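# Move the larger cell from its cradle to the table

## Task

Lift the bigger of the two cells out of its cradle, put it down on the table and release it. Its cradle must stay standing upright in its original spot, and the smaller cell must remain seated in its own cradle.

## Robot and tools

Robot: two arms, left_arm (on the +y side) and right_arm, each ending in a five-finger hand. The right arm has a right hand and the left arm a mirrored left hand. Each arm's base sits slightly off its nominal place; the stated base poses give the true ones.

Frames: the scene frame has its origin at table-top height, midway between the nominal bases, +x out over the table, +z up. Hand positions (end_effector_position in m, end_effector_quat_wxyz), targets and wrist-camera poses are reported in each arm's own base frame. Fixed cameras and the table use the scene frame. Names do not match image sides.

Hand point: a point fixed to the palm, about 0.05 m in front of it and 0.15 m out from the wrist face. Its +z runs along the straight fingers, +y out of the palm, and +x across the palm away from the thumb on the right hand (toward the thumb on the left hand). Straight fingertips reach 0.06 to 0.07 m past it along +z, about 0.06 m behind it along -y. A bracket on the little-finger side of the wrist sticks out and can strike things.

The row: every motion is built from rows of 28 numbers, all in [-1, 1], covering both arms even if one is idle. Order: left dx, dy, dz, rx, ry, rz; left thumb_turn, thumb_bend, index, middle, ring, little; left force_limit, speed; then the same 14 for the right arm. The six pose numbers are an offset, not a pose: they are counted from that arm's Hand target as it stands when the action or move begins, along that arm's base axes, with rotation about the Hand target's position. Scale: 1.0 equals 0.6 m for dx, dy, dz and 180 degrees for rx, ry, rz, which together form one rotation vector. All zeros means hold the current Hand target (and re-asks for it if the hand settled short). The six hand numbers are absolute targets: -1 open/straight, +1 closed; thumb_turn +1 puts the thumb opposite the fingers. force_limit runs from about 0 N at -1 to 10 N at +1 (15 N for the two thumb motors); speed rises from nearly 0 at -1 to full at +0.48 and stays full above that. To leave a hand unchanged, repeat the eight hand numbers last sent to it; if none were sent yet this scene, send its hand_measured, hand_force_limit and hand_speed.

Tools:
- execute_actions(actions, cameras): actions is a list of actions; each action is up to 15 rows, one per 1/30 s step, the last row held to fill 15 steps. Each row in an action is counted from the action's start pose, not the previous row. Repeating the same offset in a new action moves the hand further.
- move(target, speed, blend, blocking, cameras): target is one 28-number row or a list of up to 15 rows; every row's offsets count from the same starting Hand targets. Paths are straight lines with no collision avoidance, at least 0.5 s, capped at 10 s. speed is in m/s (0.002 to 4.3, default 0.25; rotation up to twice that in rad/s), one value or one per target. blend in m rounds corners; 0 stops at each target. blocking=false returns after about 0.5 s while the move continues. The result adds a move: line (done, off_target, moving, held, fault) plus any limits (paced = pose clipped, held = steps withheld).
- wait(seconds 0 to 10, cameras): lets time pass holding commands.
- stop(cameras): brakes a running move.
- zoom_image(camera, region [x0,y0,x1,y1] pixels, max 504x504): enlarges part of the newest image of cam_head_left, cam_head_right, cam_high, cam_low, cam_left_wrist or cam_right_wrist.
- show_instructions(): shows reference images.
- finished_scene(scene 1 to 3): ends the scene irreversibly; the goal must hold without the robot.

Cameras: images are 672x504. cameras=["all"] shows every one, [] none; an empty actions list shows all by default.

Results: per arm, Hand target (the commanded pose after clipping; next offsets count from it), hand point pose, joint positions, velocities, torques, plus hand_measured, hand_stopped_by (moving, target, force, stalled, fault) and hand_load_n, each in the six-motor order. A lost grip shows as hand_load_n falling near 0. The controller clips commanded orientation to within 40 degrees of the measured one. Friction and weight often leave the hand 1 to 3 cm (sometimes 5 cm) short, usually low; that is not contact. Send the missing distance as a further offset if needed. Joint ranges are given in rad.

Gripping: with the thumb turned in front, the hand closes around objects roughly 0.035 to 0.065 m thick, or a handle down to 0.025 m. A motor moves only when its target changes by at least 0.002 and stops at target or at force_limit, then locks. For a gentle grip close with speed -0.94 or lower. To squeeze harder, raise force_limit and send a target more closed than hand_measured; to loosen, send one more open.

Avoid: dropping the cell or releasing it while it moves, fast hits or hard presses on the table or cradle, knocking the cradle or the small cell, anything leaving the table, contact between the two hands or arms, heavy loads on fingers, paths passing close to an arm's own base, and long stretched-out holds that overheat motors (MOTOR HOT at 85 °C, arm collapses at 100 °C). Loose objects may get nudged occasionally.

Each tool is called after "Call:" by a JSON object that holds its "method" and its "body", one argument or row to a line.

Reference images:

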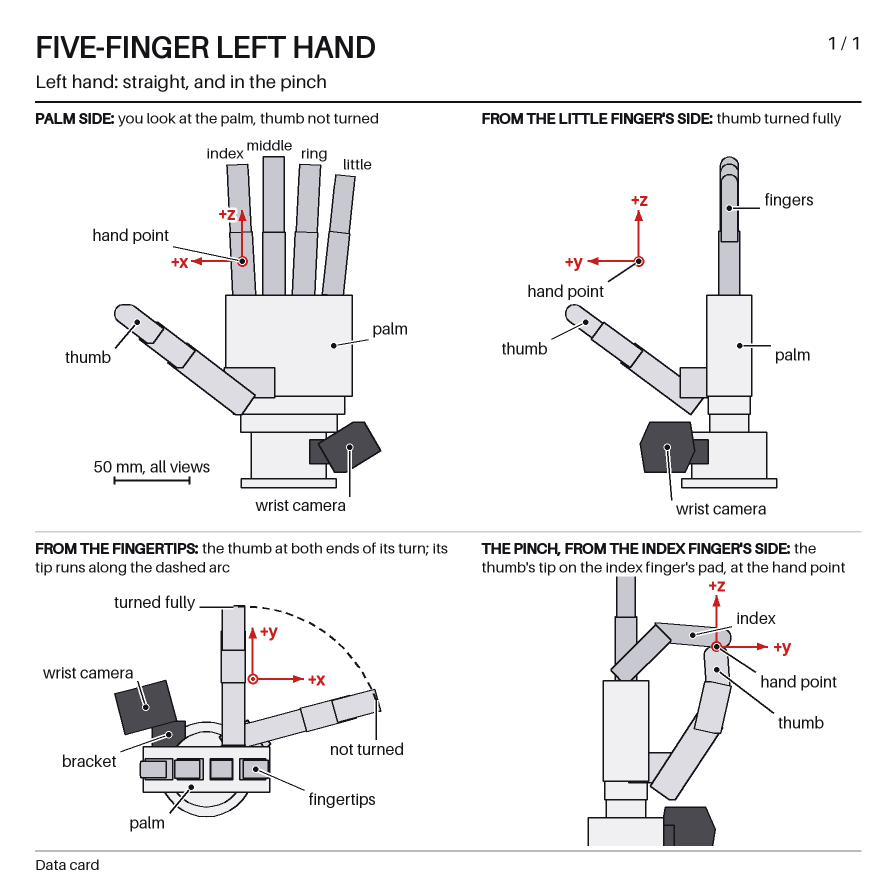

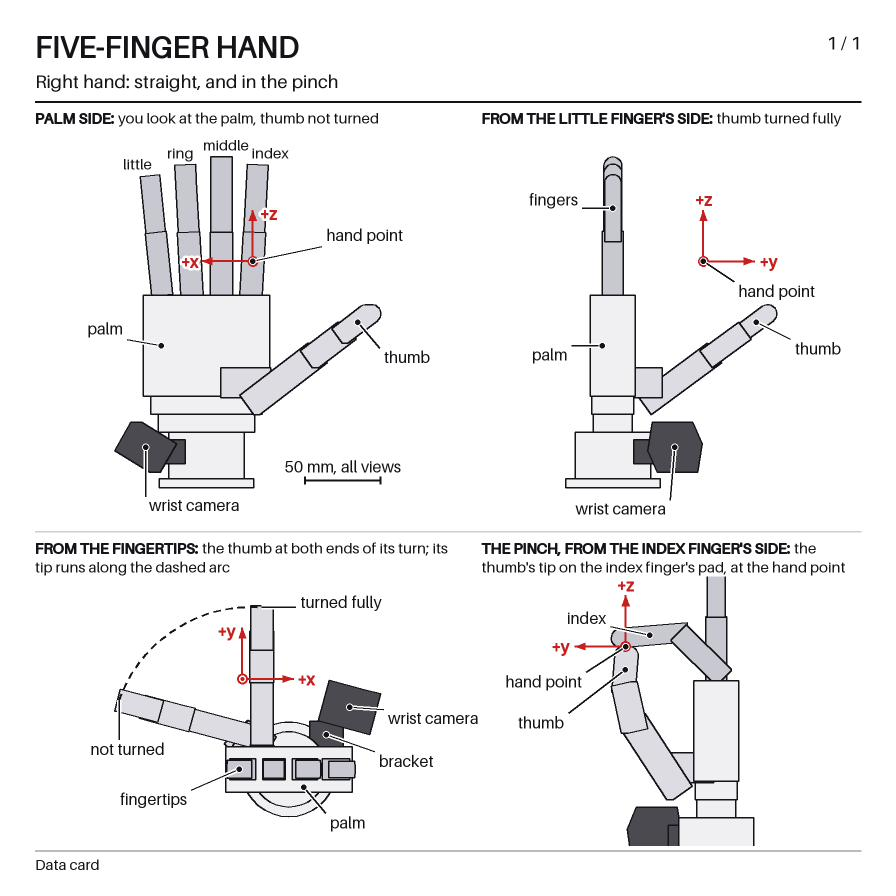

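## Session

Call:
{"method": "execute_actions", "body": {
  "actions": []
}}

Scene clock: 0.00 s.
left_arm: end_effector_position=(+0.3205, +0.0829, +0.2000) hand_measured=(-1.000, -1.000, -1.000, -1.000, -1.000, -1.000) hand_load_n=(+0.0, +0.0, +0.0, +0.0, +0.0, +0.0) hand_stopped_by=(target, target, target, target, target, target) hand_force_limit=0.00 hand_speed=-0.80 end_effector_quat_wxyz=(-0.396, +0.653, -0.510, +0.396) | right_arm: end_effector_position=(+0.1187, -0.3083, +0.2671) hand_measured=(-1.000, -1.000, -1.000, -1.000, -1.000, -1.000) hand_load_n=(+0.0, +0.0, +0.0, +0.0, +0.0, +0.0) hand_stopped_by=(target, target, target, target, target, target) hand_force_limit=0.00 hand_speed=-0.80 end_effector_quat_wxyz=(-0.164, -0.084, +0.973, -0.142)
Joint positions: left_arm=[0.572 0.569 0.471 -0.32 0.415 0.056] | right_arm=[-1.093 1.225 1.309 -1.509 0.413 0.275]
Joint velocities: within noise
Joint torques (N m): no reading
Motor temperatures (°C): left_arm=[23 27 24 26 24 23] | right_arm=[29 22 26 25 23 24]
Heat: left arm: hottest shoulder 27 °C; right arm: hottest waist 29 °C.
Hand target: left_arm +0.3243, +0.0854, +0.2128; -0.406, +0.646, -0.508, +0.399 | right_arm +0.1217, -0.3141, +0.2768; -0.159, -0.081, +0.972, -0.154
camera_calibration:
cam_left_wrist: T_world_to_cam=[[0.396993, -0.0629854, 0.915658, -0.304269], [-0.250545, -0.967189, 0.0420964, 0.177251], [0.882963, -0.246126, -0.399748, -0.0711674], [0, 0, 0, 1]] pos_world=[0.22804, 0.134755, 0.242696]
cam_right_wrist: T_world_to_cam=[[-0.401012, 0.907126, -0.12772, 0.360821], [0.912983, 0.407198, 0.0255454, 0.0255693], [0.0751803, -0.106362, -0.991481, 0.334085], [0, 0, 0, 1]] pos_world=[0.0962325, -0.302187, 0.37667]

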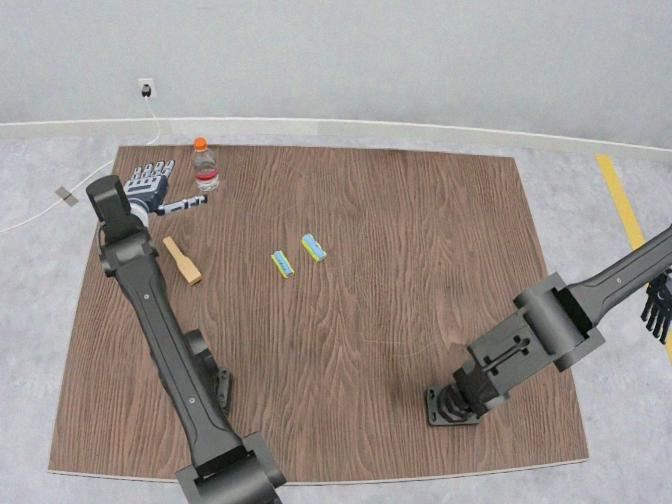

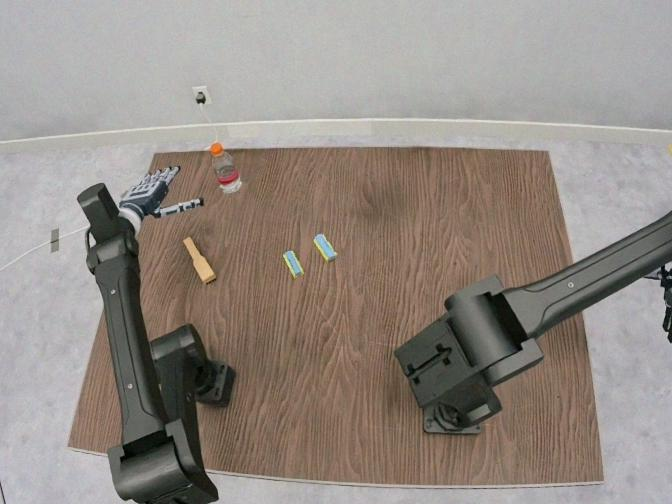

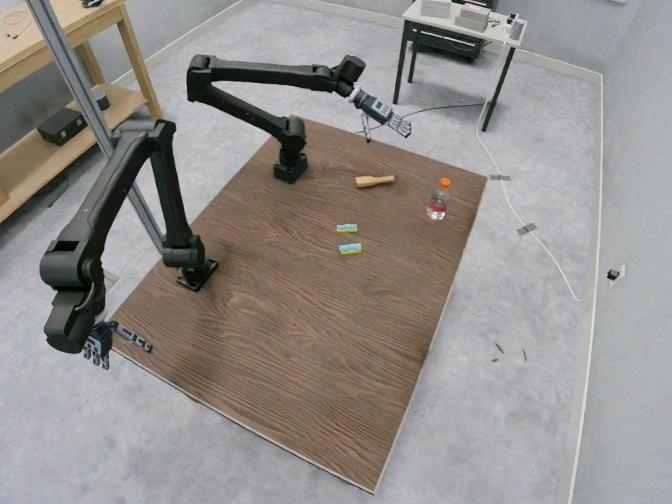

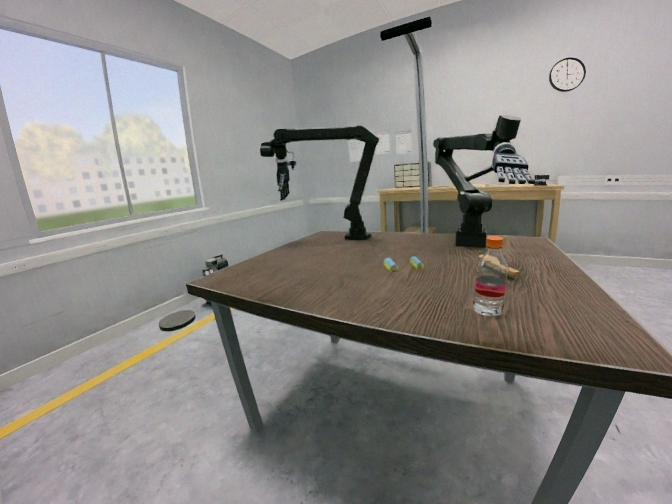

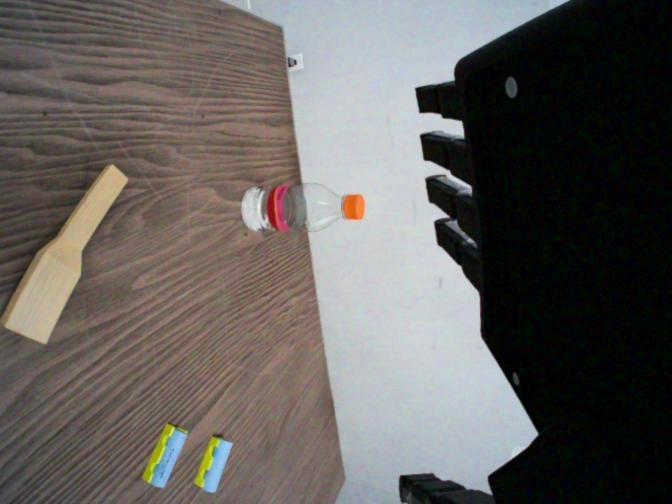

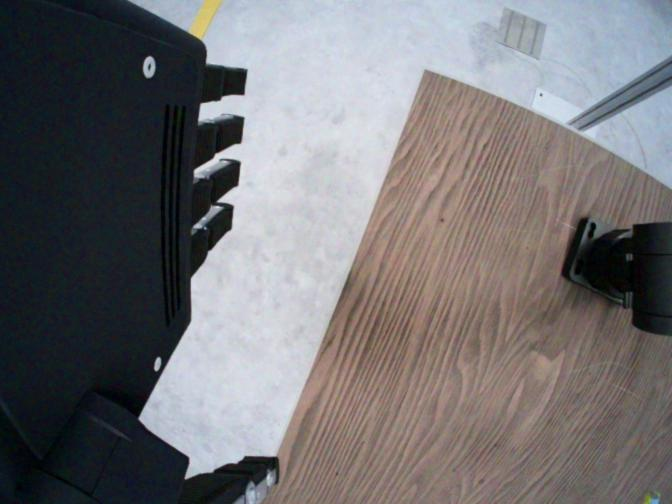

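Call:
{"method": "zoom_image", "body": {
  "camera": "cam_head_right",
  "region": [270, 215, 350, 295]
}}

Call:
{"method": "zoom_image", "body": {
  "camera": "cam_head_left",
  "region": [260, 215, 340, 295]
}}

Call:
{"method": "zoom_image", "body": {
  "camera": "cam_low",
  "region": [370, 240, 440, 285]
}}

Call:
{"method": "zoom_image", "body": {
  "camera": "cam_high",
  "region": [320, 210, 380, 265]
}}

Scaled by 6.300.

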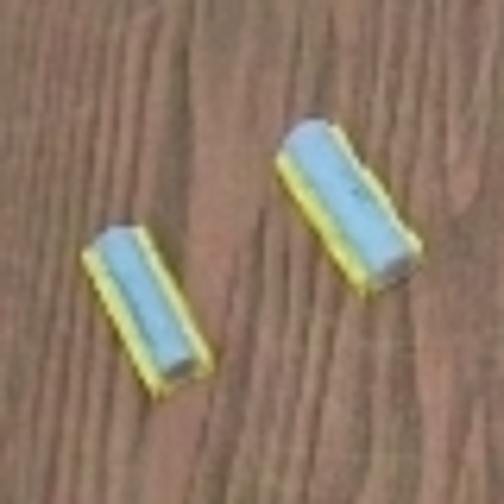

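Scaled by 6.300.

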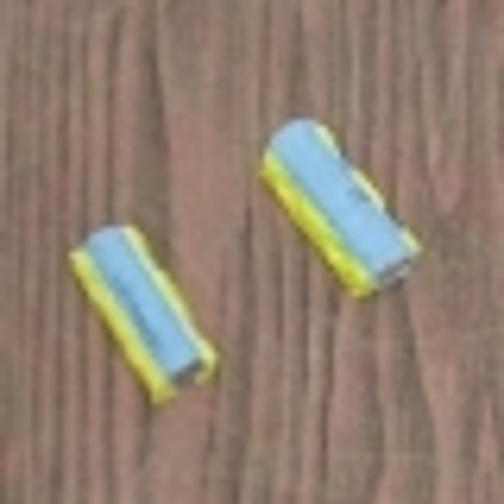

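Scaled by 7.200.

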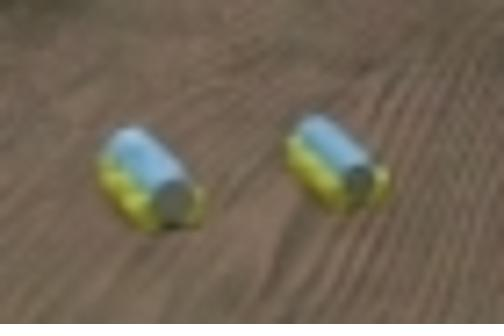

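Scaled by 8.400.

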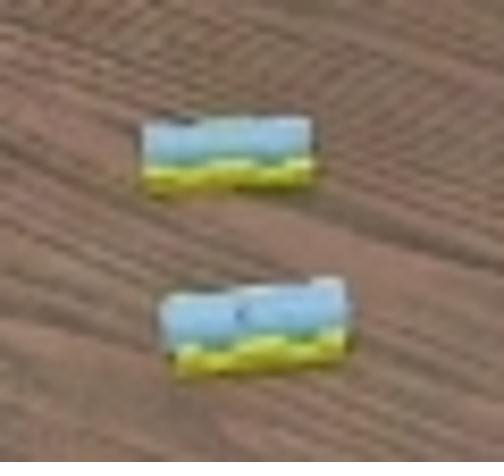

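Call:
{"method": "move", "body": {
  "target": [
    [0.026,-0.142,0.033,0,0,0, 1,-0.95,0.3,0.2,1,1,0,0, 0,0,0,0,0,0,-1,-1,-1,-1,-1,-1,0,-0.8],
    [0.1037,-0.5493,-0.1547,0.0896,0.1363,-0.3440, 1,-0.95,0.3,0.2,1,1,0,0, 0,0,0,0,0,0,-1,-1,-1,-1,-1,-1,0,-0.8]
  ],
  "speed": 0.2,
  "blend": [0.02,0],
  "cameras": ["cam_left_wrist","cam_head_left","cam_head_right","cam_low","cam_high"]
}}

Call:
{"method": "zoom_image", "body": {
  "camera": "cam_left_wrist",
  "region": [60, 150, 260, 350]
}}

Call:
{"method": "zoom_image", "body": {
  "camera": "cam_low",
  "region": [370, 220, 440, 285]
}}

Scene clock: 17.00 s.
left_arm: end_effector_position=(+0.3740, -0.2347, +0.1075) hand_measured=(+1.000, -0.950, +0.300, +0.200, +1.000, +1.000) hand_load_n=(+0.0, +0.0, +0.0, +0.0, +0.0, +0.0) hand_stopped_by=(target, target, target, target, target, target) hand_force_limit=0.00 hand_speed=0.00 end_effector_quat_wxyz=(+0.110, -0.314, +0.882, -0.333) | right_arm: end_effector_position=(+0.1187, -0.3083, +0.2671) hand_measured=(-1.000, -1.000, -1.000, -1.000, -1.000, -1.000) hand_load_n=(+0.0, +0.0, +0.0, +0.0, +0.0, +0.0) hand_stopped_by=(target, target, target, target, target, target) hand_force_limit=0.00 hand_speed=-0.80 end_effector_quat_wxyz=(-0.164, -0.084, +0.973, -0.142)
Joint positions: left_arm=[-0.404 1.307 0.869 -0.481 0.324 0.372] | right_arm=[-1.093 1.225 1.309 -1.509 0.413 0.275]
Joint torques (N m): left_arm=[1.03 -9.17 11.02 0.91 0.29 0.01] | right_arm=[-2.08 -8.12 9.87 1.09 0.46 -0.01]
Heat: left arm: hottest elbow 28 °C; right arm: hottest waist 29 °C.
Hand target: left_arm +0.3865, -0.2442, +0.1201; +0.116, -0.302, +0.883, -0.339 | right_arm +0.1217, -0.3141, +0.2768; -0.159, -0.081, +0.972, -0.154
Off the commanded pose: left_arm 0.020 m, 2 deg | right_arm 0.012 m, 2 deg.
move: off_target (left_arm, right_arm)
camera_calibration:
cam_left_wrist: T_world_to_cam=[[0.294909, -0.719248, 0.629055, -0.345876], [-0.953494, -0.264415, 0.144683, 0.304132], [0.0622686, -0.642469, -0.763778, 0.0194474], [0, 0, 0, 1]] pos_world=[0.390779, -0.155859, 0.188426]
Images, in order (width x height): cam_head_left 672x504, cam_head_right 672x504, cam_high 672x504, cam_low 672x504, cam_left_wrist 672x504.

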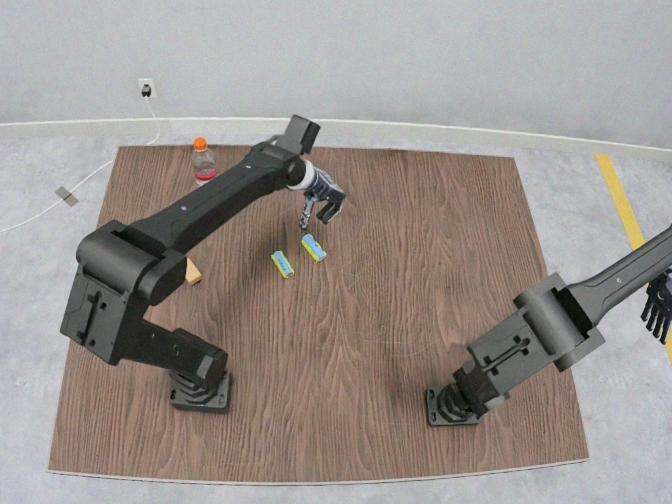

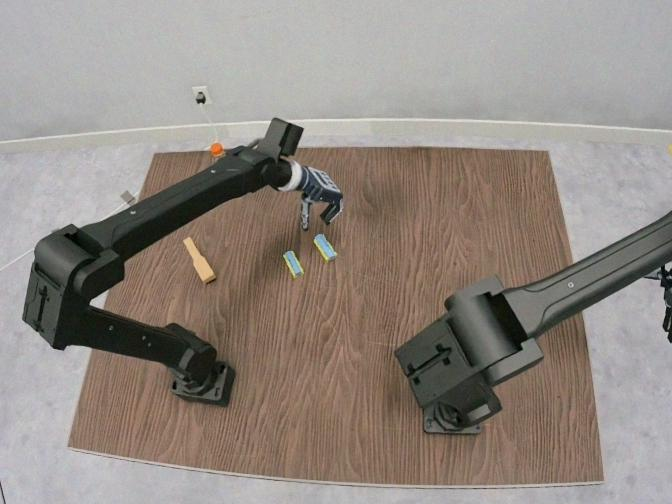

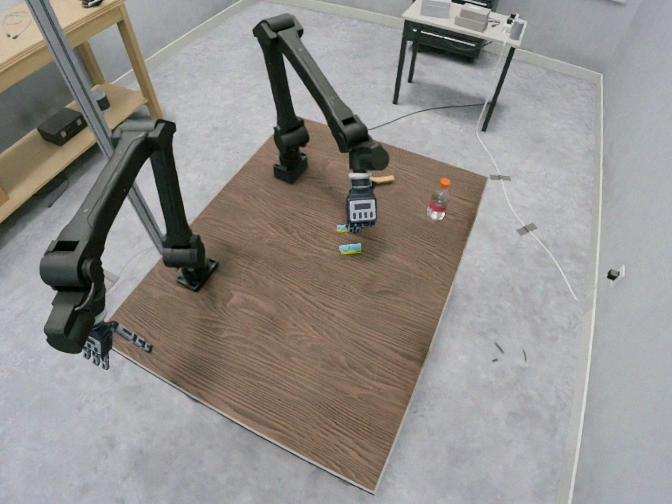

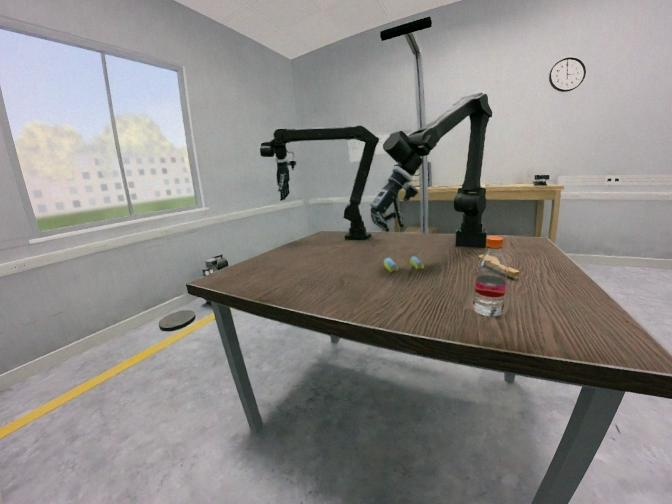

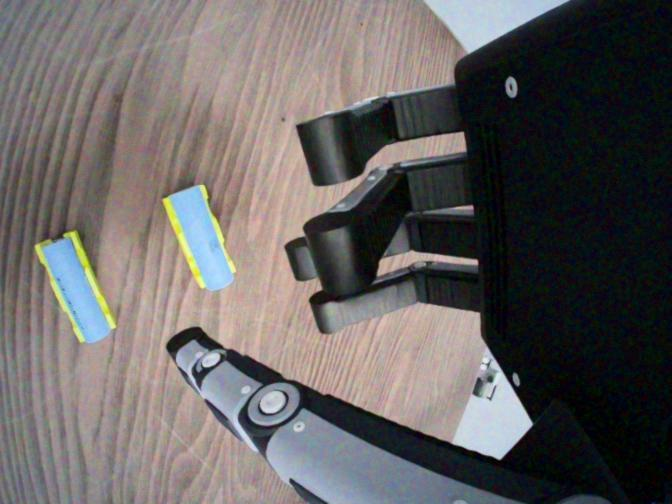

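Scaled by 2.520 from the camera's 672x504 image, which has a finer 960x720 frame.

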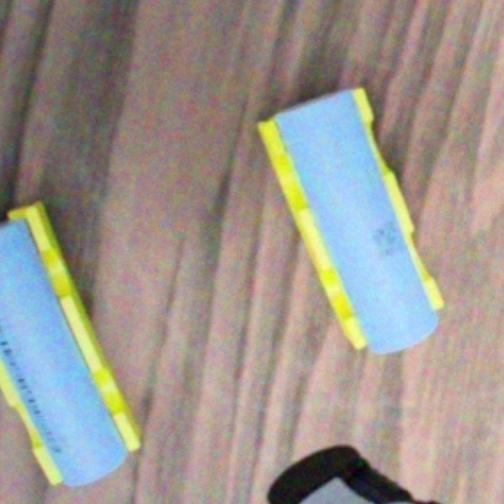

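Scaled by 7.200.

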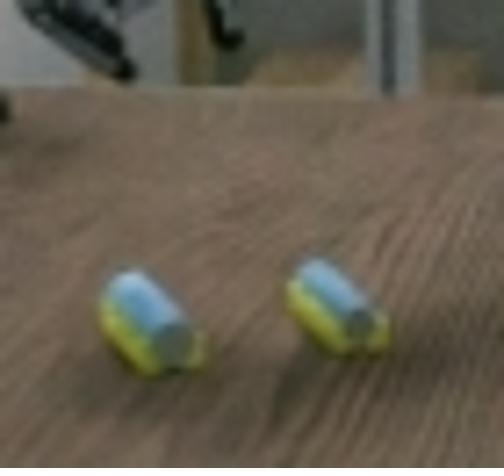

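Call:
{"method": "zoom_image", "body": {
  "camera": "cam_left_wrist",
  "region": [155, 175, 245, 300]
}}

Call:
{"method": "zoom_image", "body": {
  "camera": "cam_high",
  "region": [330, 232, 370, 262]
}}

Call:
{"method": "zoom_image", "body": {
  "camera": "cam_low",
  "region": [380, 250, 405, 275]
}}

Scaled by 4.032 from the camera's 672x504 image, which has a finer 960x720 frame.

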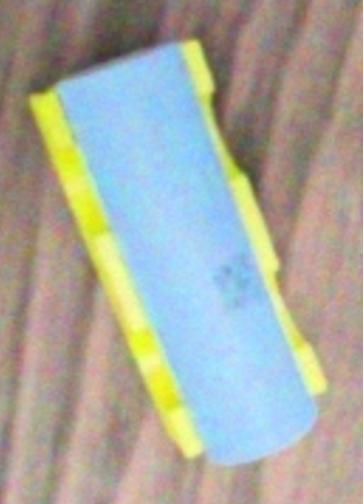

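Scaled by 12.600.

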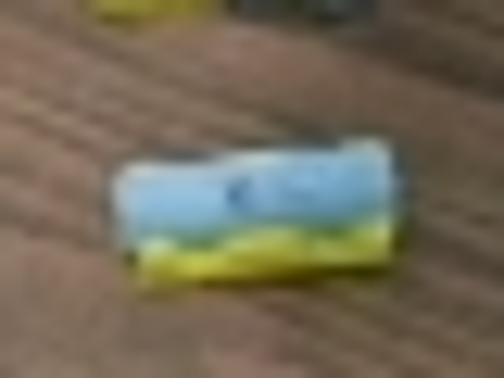

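Scaled by 20.160.

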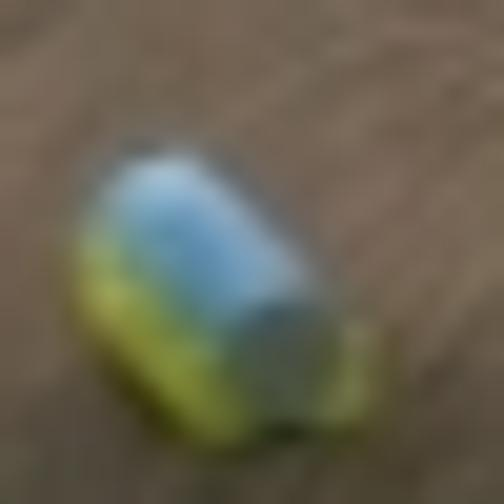

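Call:
{"method": "move", "body": {
  "target": [
    [-0.0058,0.005,-0.150,0.0357,-0.0428,-0.0204, 1,-1,0.3,0.3,1,1,0,0, 0,0,0,0,0,0,-1,-1,-1,-1,-1,-1,0,-0.8]
  ],
  "speed": 0.15,
  "cameras": ["cam_left_wrist","cam_head_left","cam_head_right","cam_low","cam_high"]
}}

Call:
{"method": "zoom_image", "body": {
  "camera": "cam_left_wrist",
  "region": [130, 150, 350, 370]
}}

Call:
{"method": "zoom_image", "body": {
  "camera": "cam_low",
  "region": [365, 205, 435, 280]
}}

Call:
{"method": "zoom_image", "body": {
  "camera": "cam_head_left",
  "region": [270, 190, 350, 270]
}}

Call:
{"method": "zoom_image", "body": {
  "camera": "cam_head_right",
  "region": [280, 190, 360, 270]
}}

Scene clock: 44.93 s.
left_arm: end_effector_position=(+0.3852, -0.2383, +0.0378) hand_measured=(+1.000, -1.000, +0.300, +0.300, +1.000, +1.000) hand_load_n=(+0.0, +0.0, +0.0, +0.0, +0.0, +0.0) hand_stopped_by=(target, target, target, target, target, target) hand_force_limit=0.00 hand_speed=0.00 end_effector_quat_wxyz=(+0.181, -0.252, +0.897, -0.314) | right_arm: end_effector_position=(+0.1187, -0.3083, +0.2671) hand_measured=(-1.000, -1.000, -1.000, -1.000, -1.000, -1.000) hand_load_n=(+0.0, +0.0, +0.0, +0.0, +0.0, +0.0) hand_stopped_by=(target, target, target, target, target, target) hand_force_limit=0.00 hand_speed=-0.80 end_effector_quat_wxyz=(-0.164, -0.084, +0.973, -0.142)
Joint positions: left_arm=[-0.466 1.405 0.746 -0.194 0.206 0.479] | right_arm=[-1.093 1.225 1.309 -1.509 0.413 0.275]
Joint torques (N m): left_arm=[0.85 -9.76 6.26 2.44 0.02 0.02] | right_arm=[-2.14 -8.06 9.87 1.05 0.45 -0.01]
Motor temperatures (°C): left_arm=[23 28 32 26 24 23] | right_arm=[29 22 30 25 23 24]
Heat: left arm: hottest elbow 32 °C; right arm: hottest elbow 30 °C.
Hand target: left_arm +0.3829, -0.2412, +0.0300; +0.180, -0.243, +0.901, -0.312 | right_arm +0.1217, -0.3141, +0.2768; -0.159, -0.081, +0.972, -0.154
Off the commanded pose: left_arm 0.009 m, 1 deg | right_arm 0.012 m, 2 deg.
move: off_target (right_arm)
camera_calibration:
cam_left_wrist: T_world_to_cam=[[0.151745, -0.796512, 0.585271, -0.269493], [-0.978291, -0.20558, -0.0261347, 0.354058], [0.141137, -0.5686, -0.810416, -0.0478071], [0, 0, 0, 1]] pos_world=[0.394013, -0.16905, 0.128236]
Images, in order (width x height): cam_head_left 672x504, cam_head_right 672x504, cam_high 672x504, cam_low 672x504, cam_left_wrist 672x504.

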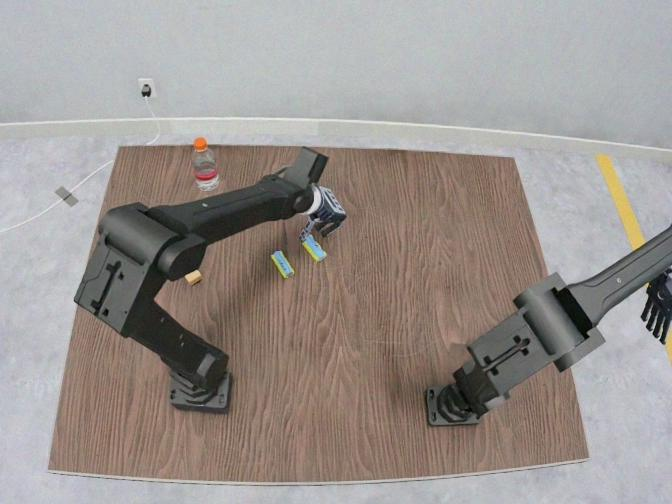

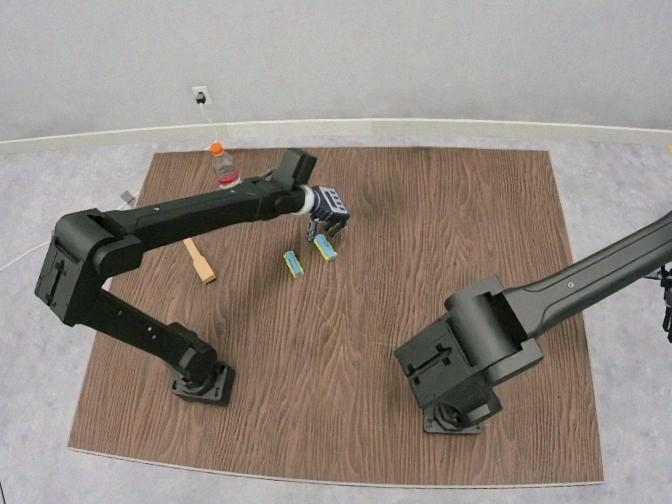

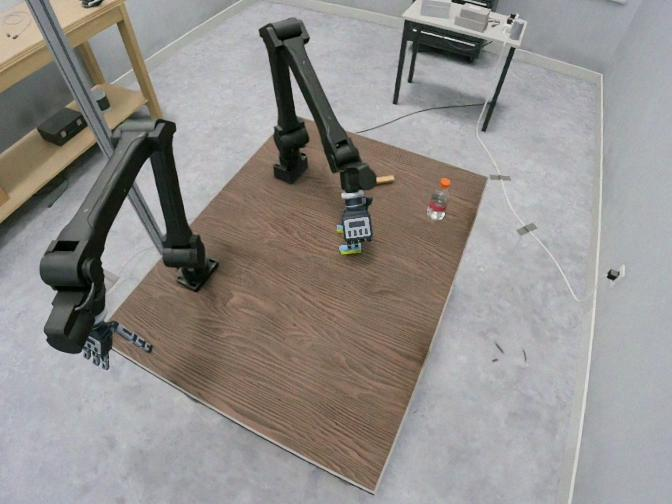

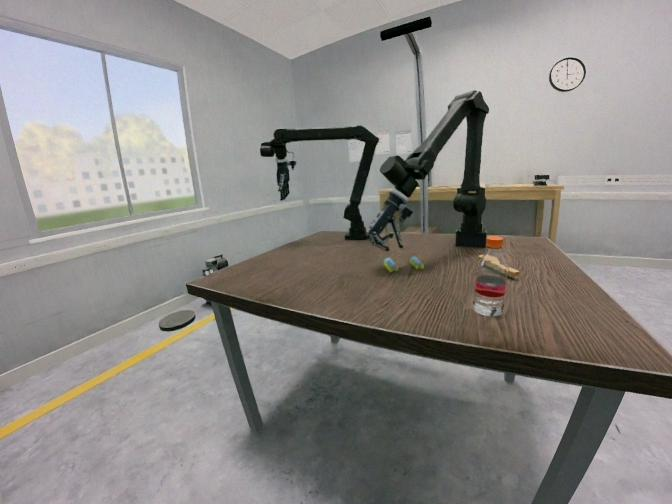

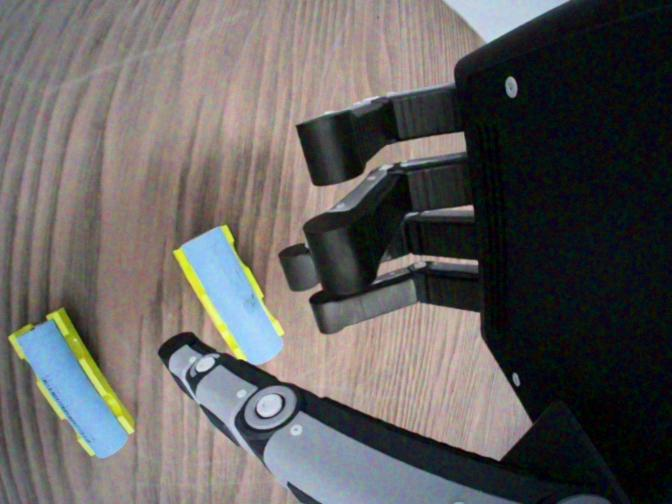

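Scaled by 2.291 from the camera's 672x504 image, which has a finer 960x720 frame.

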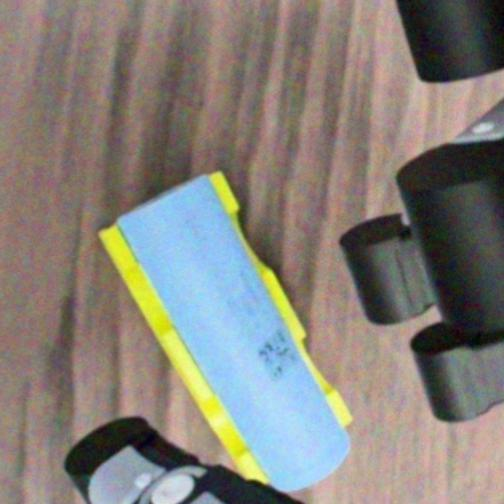

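Scaled by 6.720.

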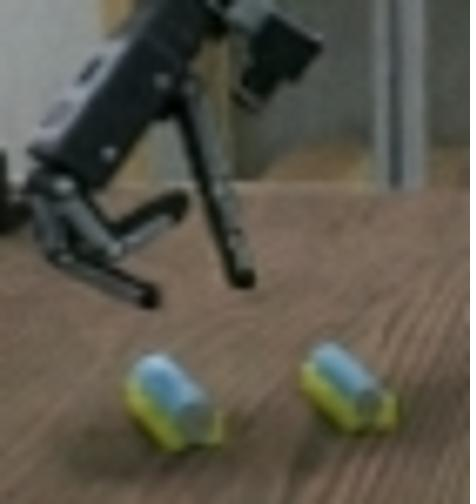

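Scaled by 6.300.

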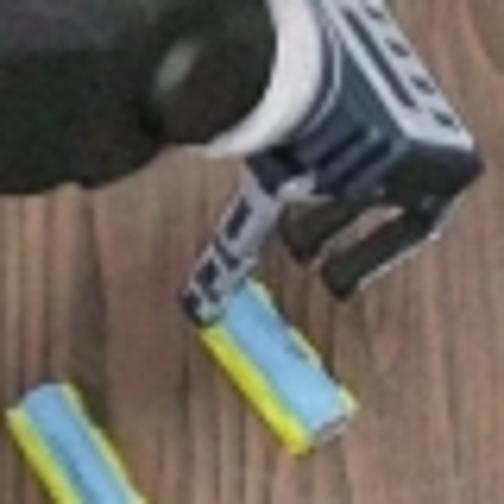

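Scaled by 6.300.

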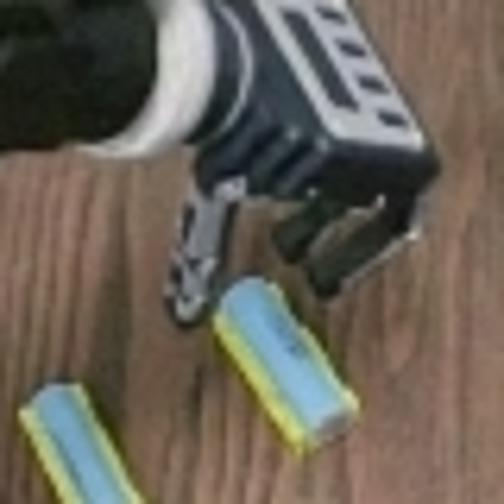

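Call:
{"method": "move", "body": {
  "target": [
    [-0.0037,-0.0028,-0.070,0,0,0, 1,-1,0.3,0.3,1,1,0,0, 0,0,0,0,0,0,-1,-1,-1,-1,-1,-1,0,-0.8]
  ],
  "speed": 0.1,
  "cameras": ["cam_left_wrist","cam_head_left","cam_head_right","cam_low","cam_high"]
}}

Call:
{"method": "zoom_image", "body": {
  "camera": "cam_left_wrist",
  "region": [170, 190, 350, 370]
}}

Call:
{"method": "zoom_image", "body": {
  "camera": "cam_low",
  "region": [375, 240, 415, 280]
}}

Call:
{"method": "zoom_image", "body": {
  "camera": "cam_head_left",
  "region": [290, 220, 340, 270]
}}

Call:
{"method": "zoom_image", "body": {
  "camera": "cam_high",
  "region": [320, 220, 380, 265]
}}

Scene clock: 54.70 s.
left_arm: end_effector_position=(+0.3839, -0.2396, -0.0045) hand_measured=(+1.000, -1.000, +0.300, +0.300, +1.000, +1.000) hand_load_n=(+0.5, +0.0, +0.0, +0.0, +0.0, +0.0) hand_stopped_by=(target, target, target, target, target, target) hand_force_limit=0.00 hand_speed=0.00 end_effector_quat_wxyz=(+0.182, -0.250, +0.898, -0.314) | right_arm: end_effector_position=(+0.1187, -0.3083, +0.2671) hand_measured=(-1.000, -1.000, -1.000, -1.000, -1.000, -1.000) hand_load_n=(+0.0, +0.0, +0.0, +0.0, +0.0, +0.0) hand_stopped_by=(target, target, target, target, target, target) hand_force_limit=0.00 hand_speed=-0.80 end_effector_quat_wxyz=(-0.164, -0.084, +0.973, -0.142)
Joint positions: left_arm=[-0.472 1.497 0.696 -0.051 0.202 0.479] | right_arm=[-1.093 1.225 1.309 -1.509 0.413 0.275]
Joint torques (N m): left_arm=[0.85 -10.17 5.65 2.37 0.02 -0.03] | right_arm=[-2.08 -8.06 9.88 1.03 0.46 -0.01]
Heat: left arm: hottest elbow 31 °C; right arm: hottest elbow 31 °C.
Hand target: left_arm +0.3808, -0.2429, -0.0120; +0.180, -0.243, +0.900, -0.312 | right_arm +0.1217, -0.3141, +0.2768; -0.159, -0.081, +0.972, -0.154
Off the commanded pose: left_arm 0.009 m, 1 deg | right_arm 0.012 m, 2 deg.
move: off_target (right_arm)
camera_calibration:
cam_left_wrist: T_world_to_cam=[[0.147589, -0.798437, 0.583709, -0.244413], [-0.978885, -0.202313, -0.0292294, 0.352437], [0.14143, -0.56707, -0.811437, -0.0823599], [0, 0, 0, 1]] pos_world=[0.392716, -0.17055, 0.0861379]
Images, in order (width x height): cam_head_left 672x504, cam_head_right 672x504, cam_high 672x504, cam_low 672x504, cam_left_wrist 672x504.

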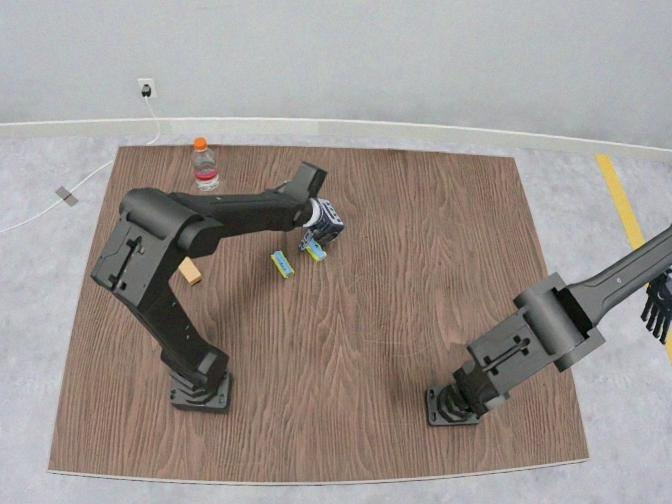

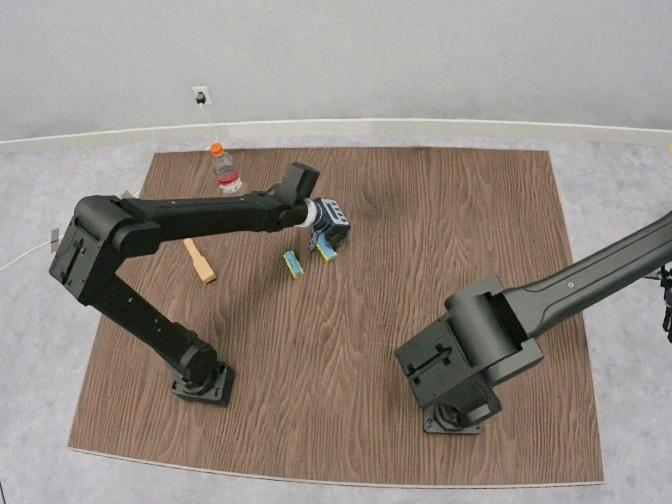

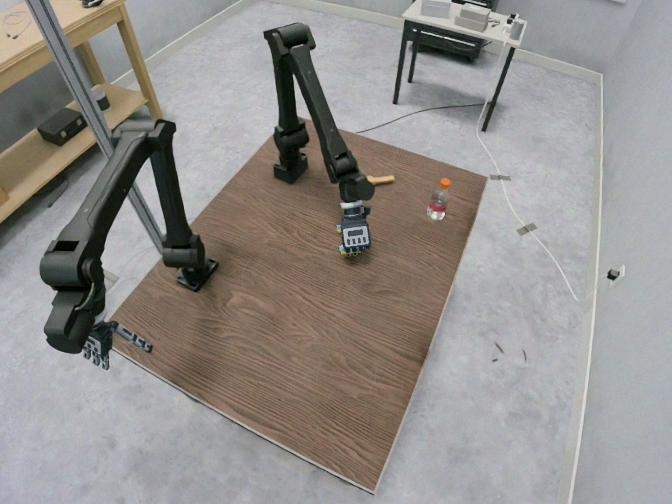

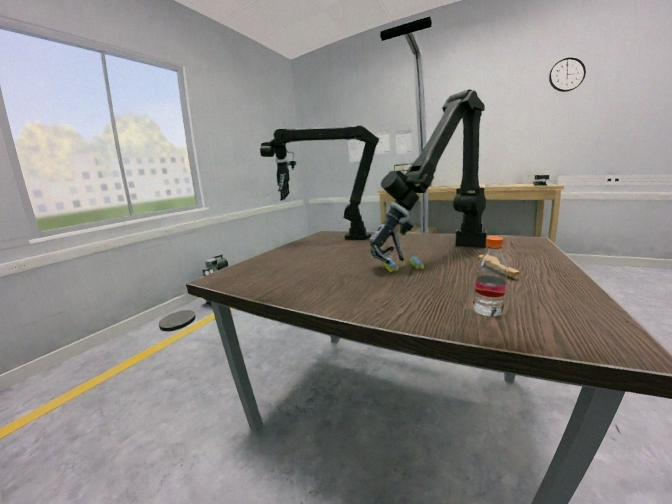

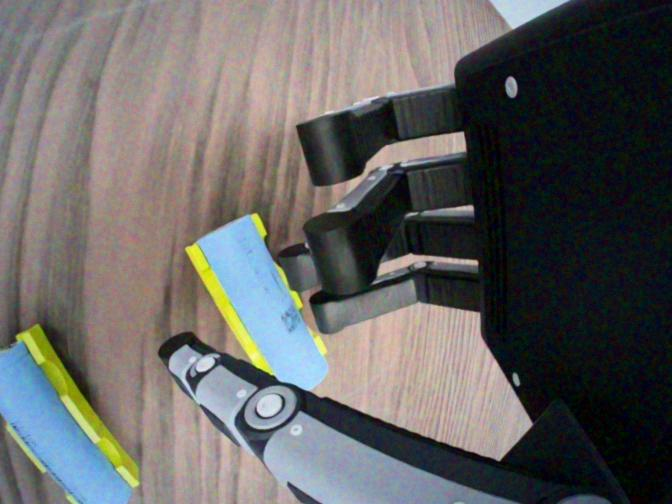

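Scaled by 2.800 from the camera's 672x504 image, which has a finer 960x720 frame.

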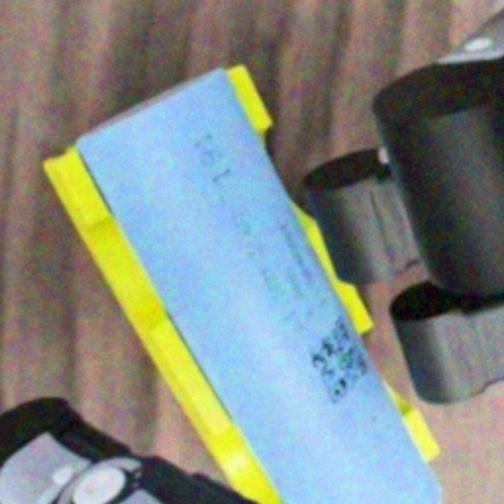

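Scaled by 12.600.

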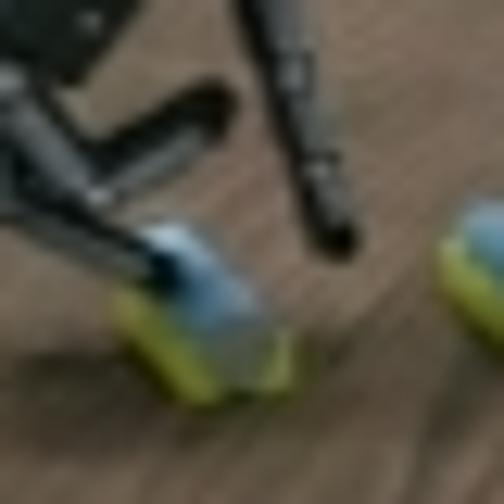

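Scaled by 10.080.

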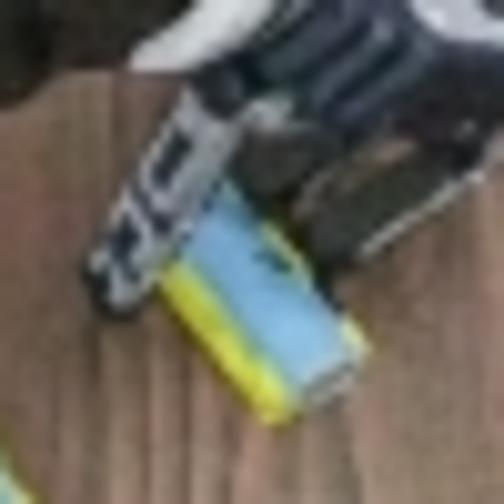

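Scaled by 8.400.

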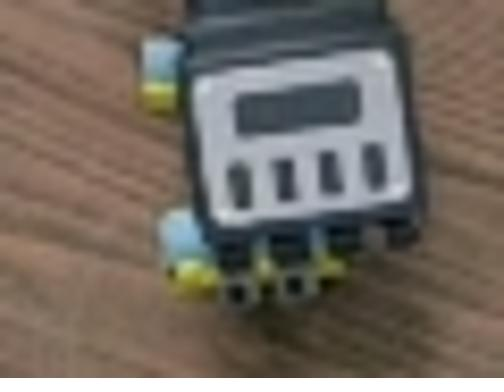

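Call:
{"method": "zoom_image", "body": {
  "camera": "cam_head_right",
  "region": [300, 220, 350, 270]
}}

Call:
{"method": "zoom_image", "body": {
  "camera": "cam_head_left",
  "region": [300, 230, 335, 265]
}}

Scaled by 10.080.

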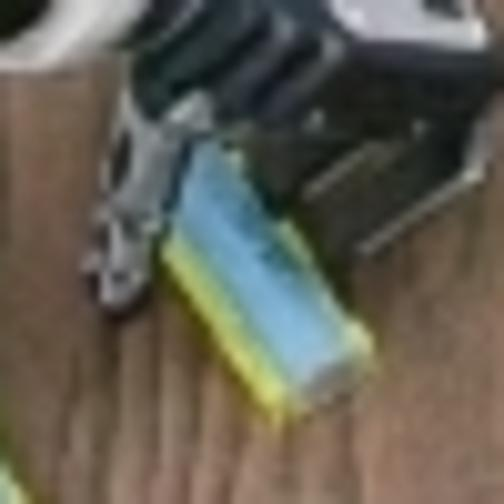

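Scaled by 14.400.

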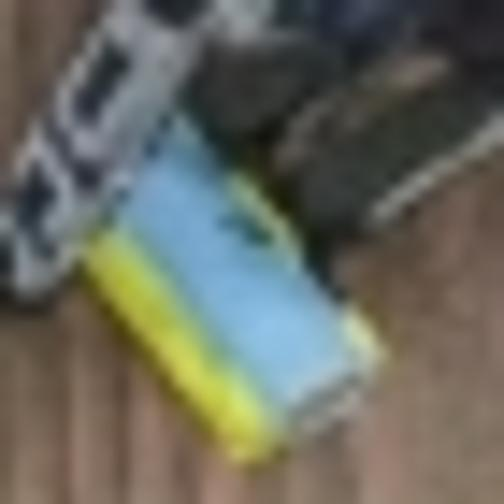

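Call:
{"method": "zoom_image", "body": {
  "camera": "cam_low",
  "region": [378, 246, 403, 271]
}}

Call:
{"method": "zoom_image", "body": {
  "camera": "cam_high",
  "region": [335, 240, 365, 262]
}}

Scaled by 20.160.

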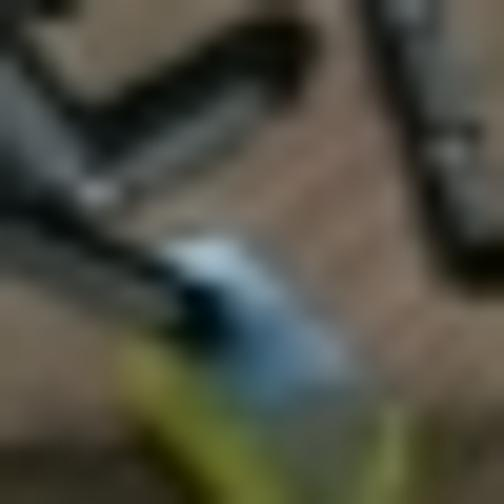

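Scaled by 16.800.

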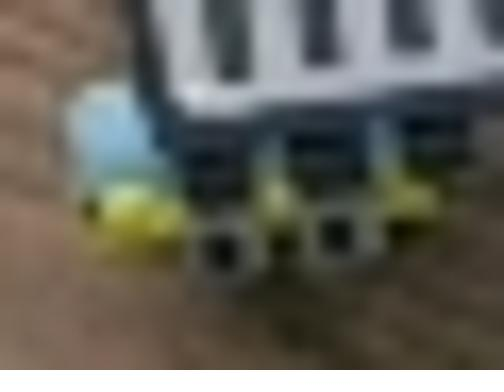

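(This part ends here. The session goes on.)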